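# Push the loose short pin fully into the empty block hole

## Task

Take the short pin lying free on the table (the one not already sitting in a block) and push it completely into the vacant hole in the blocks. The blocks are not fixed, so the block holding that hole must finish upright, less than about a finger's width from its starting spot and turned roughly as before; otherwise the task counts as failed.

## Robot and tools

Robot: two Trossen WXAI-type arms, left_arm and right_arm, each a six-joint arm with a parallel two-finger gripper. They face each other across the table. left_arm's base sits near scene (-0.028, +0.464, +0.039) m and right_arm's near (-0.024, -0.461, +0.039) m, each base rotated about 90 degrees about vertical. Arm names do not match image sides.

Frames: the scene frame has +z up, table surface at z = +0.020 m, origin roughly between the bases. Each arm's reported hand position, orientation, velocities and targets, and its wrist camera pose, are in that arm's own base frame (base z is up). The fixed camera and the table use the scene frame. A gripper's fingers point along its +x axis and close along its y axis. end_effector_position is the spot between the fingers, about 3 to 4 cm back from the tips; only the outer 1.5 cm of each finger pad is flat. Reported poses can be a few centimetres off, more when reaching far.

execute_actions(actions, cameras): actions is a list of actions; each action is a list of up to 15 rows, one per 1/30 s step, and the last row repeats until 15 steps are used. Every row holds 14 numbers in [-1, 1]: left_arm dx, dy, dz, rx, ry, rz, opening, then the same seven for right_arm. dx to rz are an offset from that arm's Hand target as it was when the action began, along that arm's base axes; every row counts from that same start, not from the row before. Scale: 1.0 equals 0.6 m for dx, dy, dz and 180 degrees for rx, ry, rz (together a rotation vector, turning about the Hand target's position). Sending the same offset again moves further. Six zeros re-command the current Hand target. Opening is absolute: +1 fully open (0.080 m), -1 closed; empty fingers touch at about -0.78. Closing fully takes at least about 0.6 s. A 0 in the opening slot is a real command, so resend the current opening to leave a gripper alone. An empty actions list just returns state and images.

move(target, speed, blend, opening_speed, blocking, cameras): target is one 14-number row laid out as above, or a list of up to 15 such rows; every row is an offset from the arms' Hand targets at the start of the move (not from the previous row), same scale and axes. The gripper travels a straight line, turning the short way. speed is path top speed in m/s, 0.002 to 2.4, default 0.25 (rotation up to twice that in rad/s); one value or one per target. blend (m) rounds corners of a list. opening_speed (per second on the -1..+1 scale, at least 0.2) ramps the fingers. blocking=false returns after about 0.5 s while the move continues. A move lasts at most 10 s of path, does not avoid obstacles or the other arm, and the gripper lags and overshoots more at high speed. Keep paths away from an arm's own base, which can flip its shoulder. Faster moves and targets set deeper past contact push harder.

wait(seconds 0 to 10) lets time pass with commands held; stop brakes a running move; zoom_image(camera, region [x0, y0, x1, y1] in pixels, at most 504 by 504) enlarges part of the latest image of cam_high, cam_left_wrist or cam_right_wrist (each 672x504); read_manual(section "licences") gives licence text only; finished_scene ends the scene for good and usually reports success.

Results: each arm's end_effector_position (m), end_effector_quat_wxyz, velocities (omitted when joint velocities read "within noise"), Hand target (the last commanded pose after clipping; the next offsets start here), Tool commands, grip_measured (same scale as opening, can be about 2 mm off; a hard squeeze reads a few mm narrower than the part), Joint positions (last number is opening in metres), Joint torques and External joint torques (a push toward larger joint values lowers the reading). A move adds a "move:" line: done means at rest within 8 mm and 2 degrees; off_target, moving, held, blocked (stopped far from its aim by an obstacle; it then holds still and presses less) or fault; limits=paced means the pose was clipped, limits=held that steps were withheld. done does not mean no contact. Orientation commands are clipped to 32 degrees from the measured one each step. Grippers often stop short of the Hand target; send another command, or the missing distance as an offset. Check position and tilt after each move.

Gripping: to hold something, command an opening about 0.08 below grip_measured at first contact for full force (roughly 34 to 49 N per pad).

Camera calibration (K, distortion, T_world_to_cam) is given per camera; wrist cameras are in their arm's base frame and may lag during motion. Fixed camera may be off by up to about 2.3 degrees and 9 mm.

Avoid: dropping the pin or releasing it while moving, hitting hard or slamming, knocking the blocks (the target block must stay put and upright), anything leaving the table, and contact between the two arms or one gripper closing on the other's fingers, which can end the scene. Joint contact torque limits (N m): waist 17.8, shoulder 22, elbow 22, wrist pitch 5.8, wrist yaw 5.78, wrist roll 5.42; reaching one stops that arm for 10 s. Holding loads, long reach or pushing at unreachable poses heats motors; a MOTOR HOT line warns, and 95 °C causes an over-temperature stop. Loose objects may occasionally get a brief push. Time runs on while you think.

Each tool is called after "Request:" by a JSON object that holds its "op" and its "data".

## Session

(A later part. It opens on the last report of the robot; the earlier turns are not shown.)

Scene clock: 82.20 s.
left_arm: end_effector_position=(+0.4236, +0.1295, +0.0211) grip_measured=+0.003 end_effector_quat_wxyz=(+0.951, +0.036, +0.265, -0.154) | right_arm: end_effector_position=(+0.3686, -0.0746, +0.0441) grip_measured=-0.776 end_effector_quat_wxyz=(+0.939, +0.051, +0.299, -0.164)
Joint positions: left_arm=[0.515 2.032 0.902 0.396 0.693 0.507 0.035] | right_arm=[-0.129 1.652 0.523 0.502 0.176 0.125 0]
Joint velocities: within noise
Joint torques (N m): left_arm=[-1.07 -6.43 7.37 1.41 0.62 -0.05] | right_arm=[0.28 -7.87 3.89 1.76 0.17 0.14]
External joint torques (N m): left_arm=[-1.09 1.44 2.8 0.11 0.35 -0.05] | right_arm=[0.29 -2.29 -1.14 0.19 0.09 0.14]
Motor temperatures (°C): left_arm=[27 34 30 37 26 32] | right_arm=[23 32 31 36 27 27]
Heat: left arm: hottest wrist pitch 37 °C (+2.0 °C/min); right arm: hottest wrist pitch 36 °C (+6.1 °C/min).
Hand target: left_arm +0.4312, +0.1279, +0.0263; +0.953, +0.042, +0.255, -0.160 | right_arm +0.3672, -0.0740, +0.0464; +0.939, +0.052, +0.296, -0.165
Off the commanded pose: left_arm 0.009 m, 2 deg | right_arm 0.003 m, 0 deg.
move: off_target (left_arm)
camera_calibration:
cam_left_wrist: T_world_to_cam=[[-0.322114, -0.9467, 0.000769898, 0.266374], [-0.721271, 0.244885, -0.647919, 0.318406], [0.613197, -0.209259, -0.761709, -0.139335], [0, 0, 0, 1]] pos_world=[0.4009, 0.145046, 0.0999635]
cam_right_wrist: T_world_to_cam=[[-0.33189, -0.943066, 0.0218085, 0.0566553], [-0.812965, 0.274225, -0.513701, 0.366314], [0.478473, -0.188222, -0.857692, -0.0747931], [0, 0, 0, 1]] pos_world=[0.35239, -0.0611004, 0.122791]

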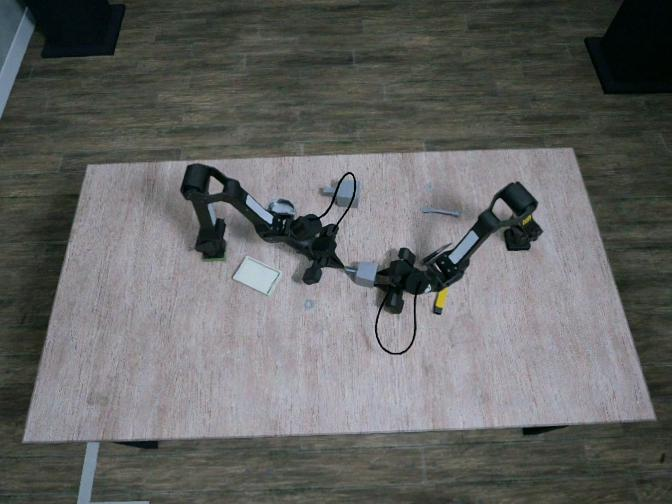

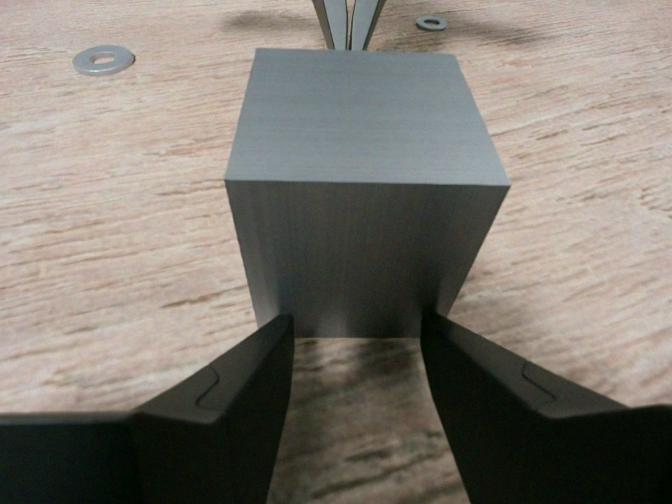

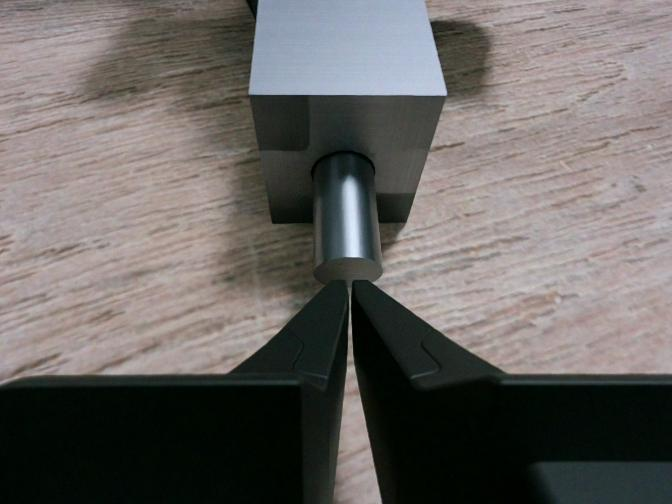

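Request:
{"op": "move", "data": {"target": [-0.08,0.0275,0.0,0,0,0,0.0, -0.04,0.0145,0.03,0,0,0,-0.78], "speed": 0.12}}

Request:
{"op": "zoom_image", "data": {"camera": "cam_right_wrist", "region": [220, 60, 480, 300]}}

Request:
{"op": "zoom_image", "data": {"camera": "cam_high", "region": [290, 220, 390, 320]}}

Scene clock: 83.30 s.
left_arm: end_effector_position=(+0.3847, +0.1453, +0.0222) grip_measured=+0.003 end_effector_quat_wxyz=(+0.952, +0.039, +0.259, -0.159) | right_arm: end_effector_position=(+0.3448, -0.0659, +0.0631) grip_measured=-0.776 end_effector_quat_wxyz=(+0.939, +0.051, +0.298, -0.164)
Joint positions: left_arm=[0.622 1.967 0.807 0.366 0.782 0.611 0.035] | right_arm=[-0.105 1.479 0.462 0.388 0.197 0.139 0]
Joint velocities: within noise
Joint torques (N m): left_arm=[0.14 -7.95 3.6 0.9 0.6 0.11] | right_arm=[0.23 -6.87 4.29 1.74 0.18 0.14]
External joint torques (N m): left_arm=[0.15 -0.67 -0.84 -0.33 0.27 0.1] | right_arm=[0.21 -2.19 -1.14 0.19 0.11 0.14]
Motor temperatures (°C): left_arm=[27 35 30 37 26 32] | right_arm=[23 32 31 36 27 27]
Heat: left arm: hottest wrist pitch 37 °C (+2.0 °C/min); right arm: hottest wrist pitch 36 °C (+6.1 °C/min).
Hand target: left_arm +0.3832, +0.1445, +0.0263; +0.953, +0.042, +0.255, -0.160 | right_arm +0.3432, -0.0654, +0.0645; +0.939, +0.052, +0.296, -0.165
Off the commanded pose: left_arm 0.005 m, 1 deg | right_arm 0.002 m, 0 deg.
move: done
camera_calibration:
cam_left_wrist: T_world_to_cam=[[-0.331816, -0.943333, -0.00458504, 0.272205], [-0.710726, 0.253187, -0.656327, 0.28202], [0.620296, -0.214521, -0.754463, -0.113427], [0, 0, 0, 1]] pos_world=[0.36112, 0.161044, 0.100769]
cam_right_wrist: T_world_to_cam=[[-0.332217, -0.942951, 0.0218129, 0.0567538], [-0.812097, 0.2742, -0.515085, 0.354224], [0.479718, -0.188834, -0.856862, -0.0460121], [0, 0, 0, 1]] pos_world=[0.328591, -0.0523009, 0.141791]

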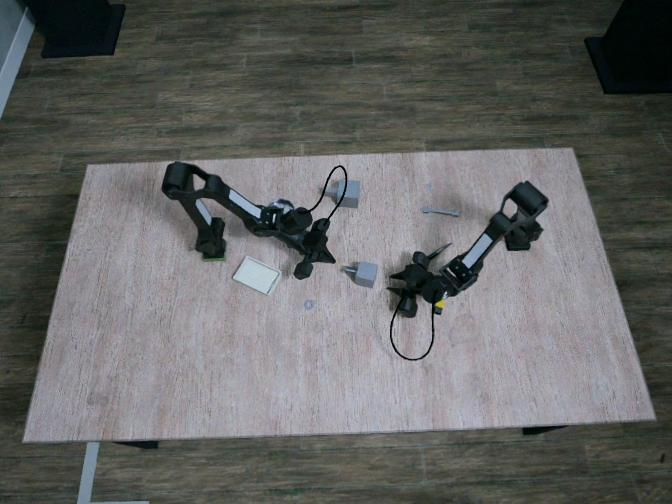

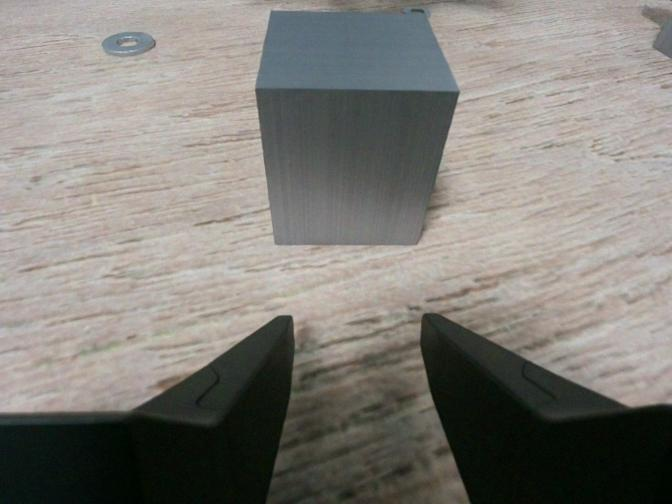

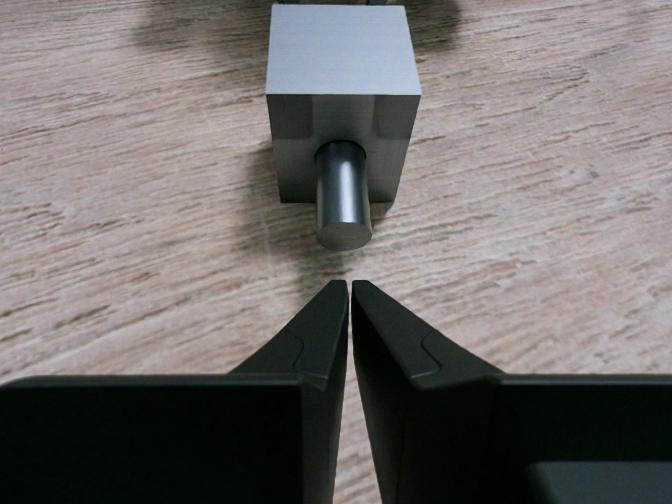

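Scaled by 1.938 from the camera's 672x504 image, which has a finer 960x720 frame.

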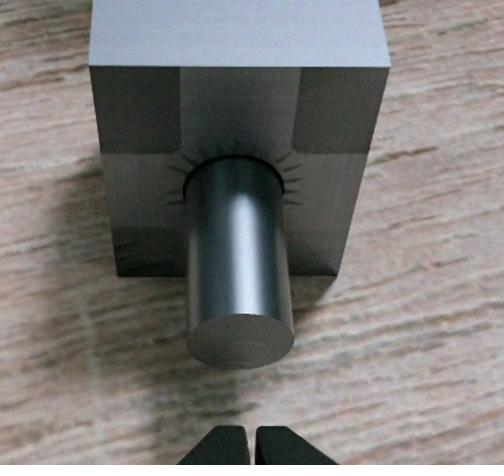

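Scaled by 5.040 from the camera's 672x504 image, which has a finer 960x720 frame.

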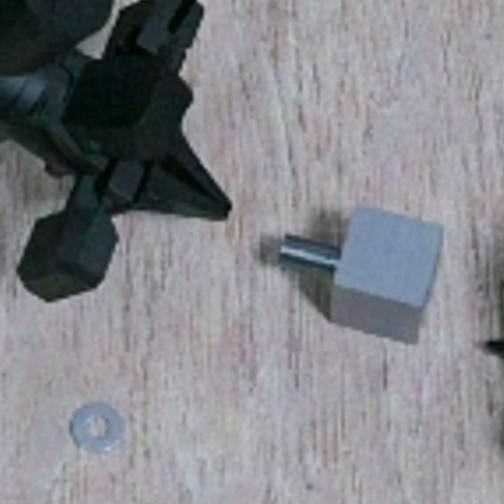

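Request:
{"op": "finished_scene", "data": {}}

The scene is finished: the task was done.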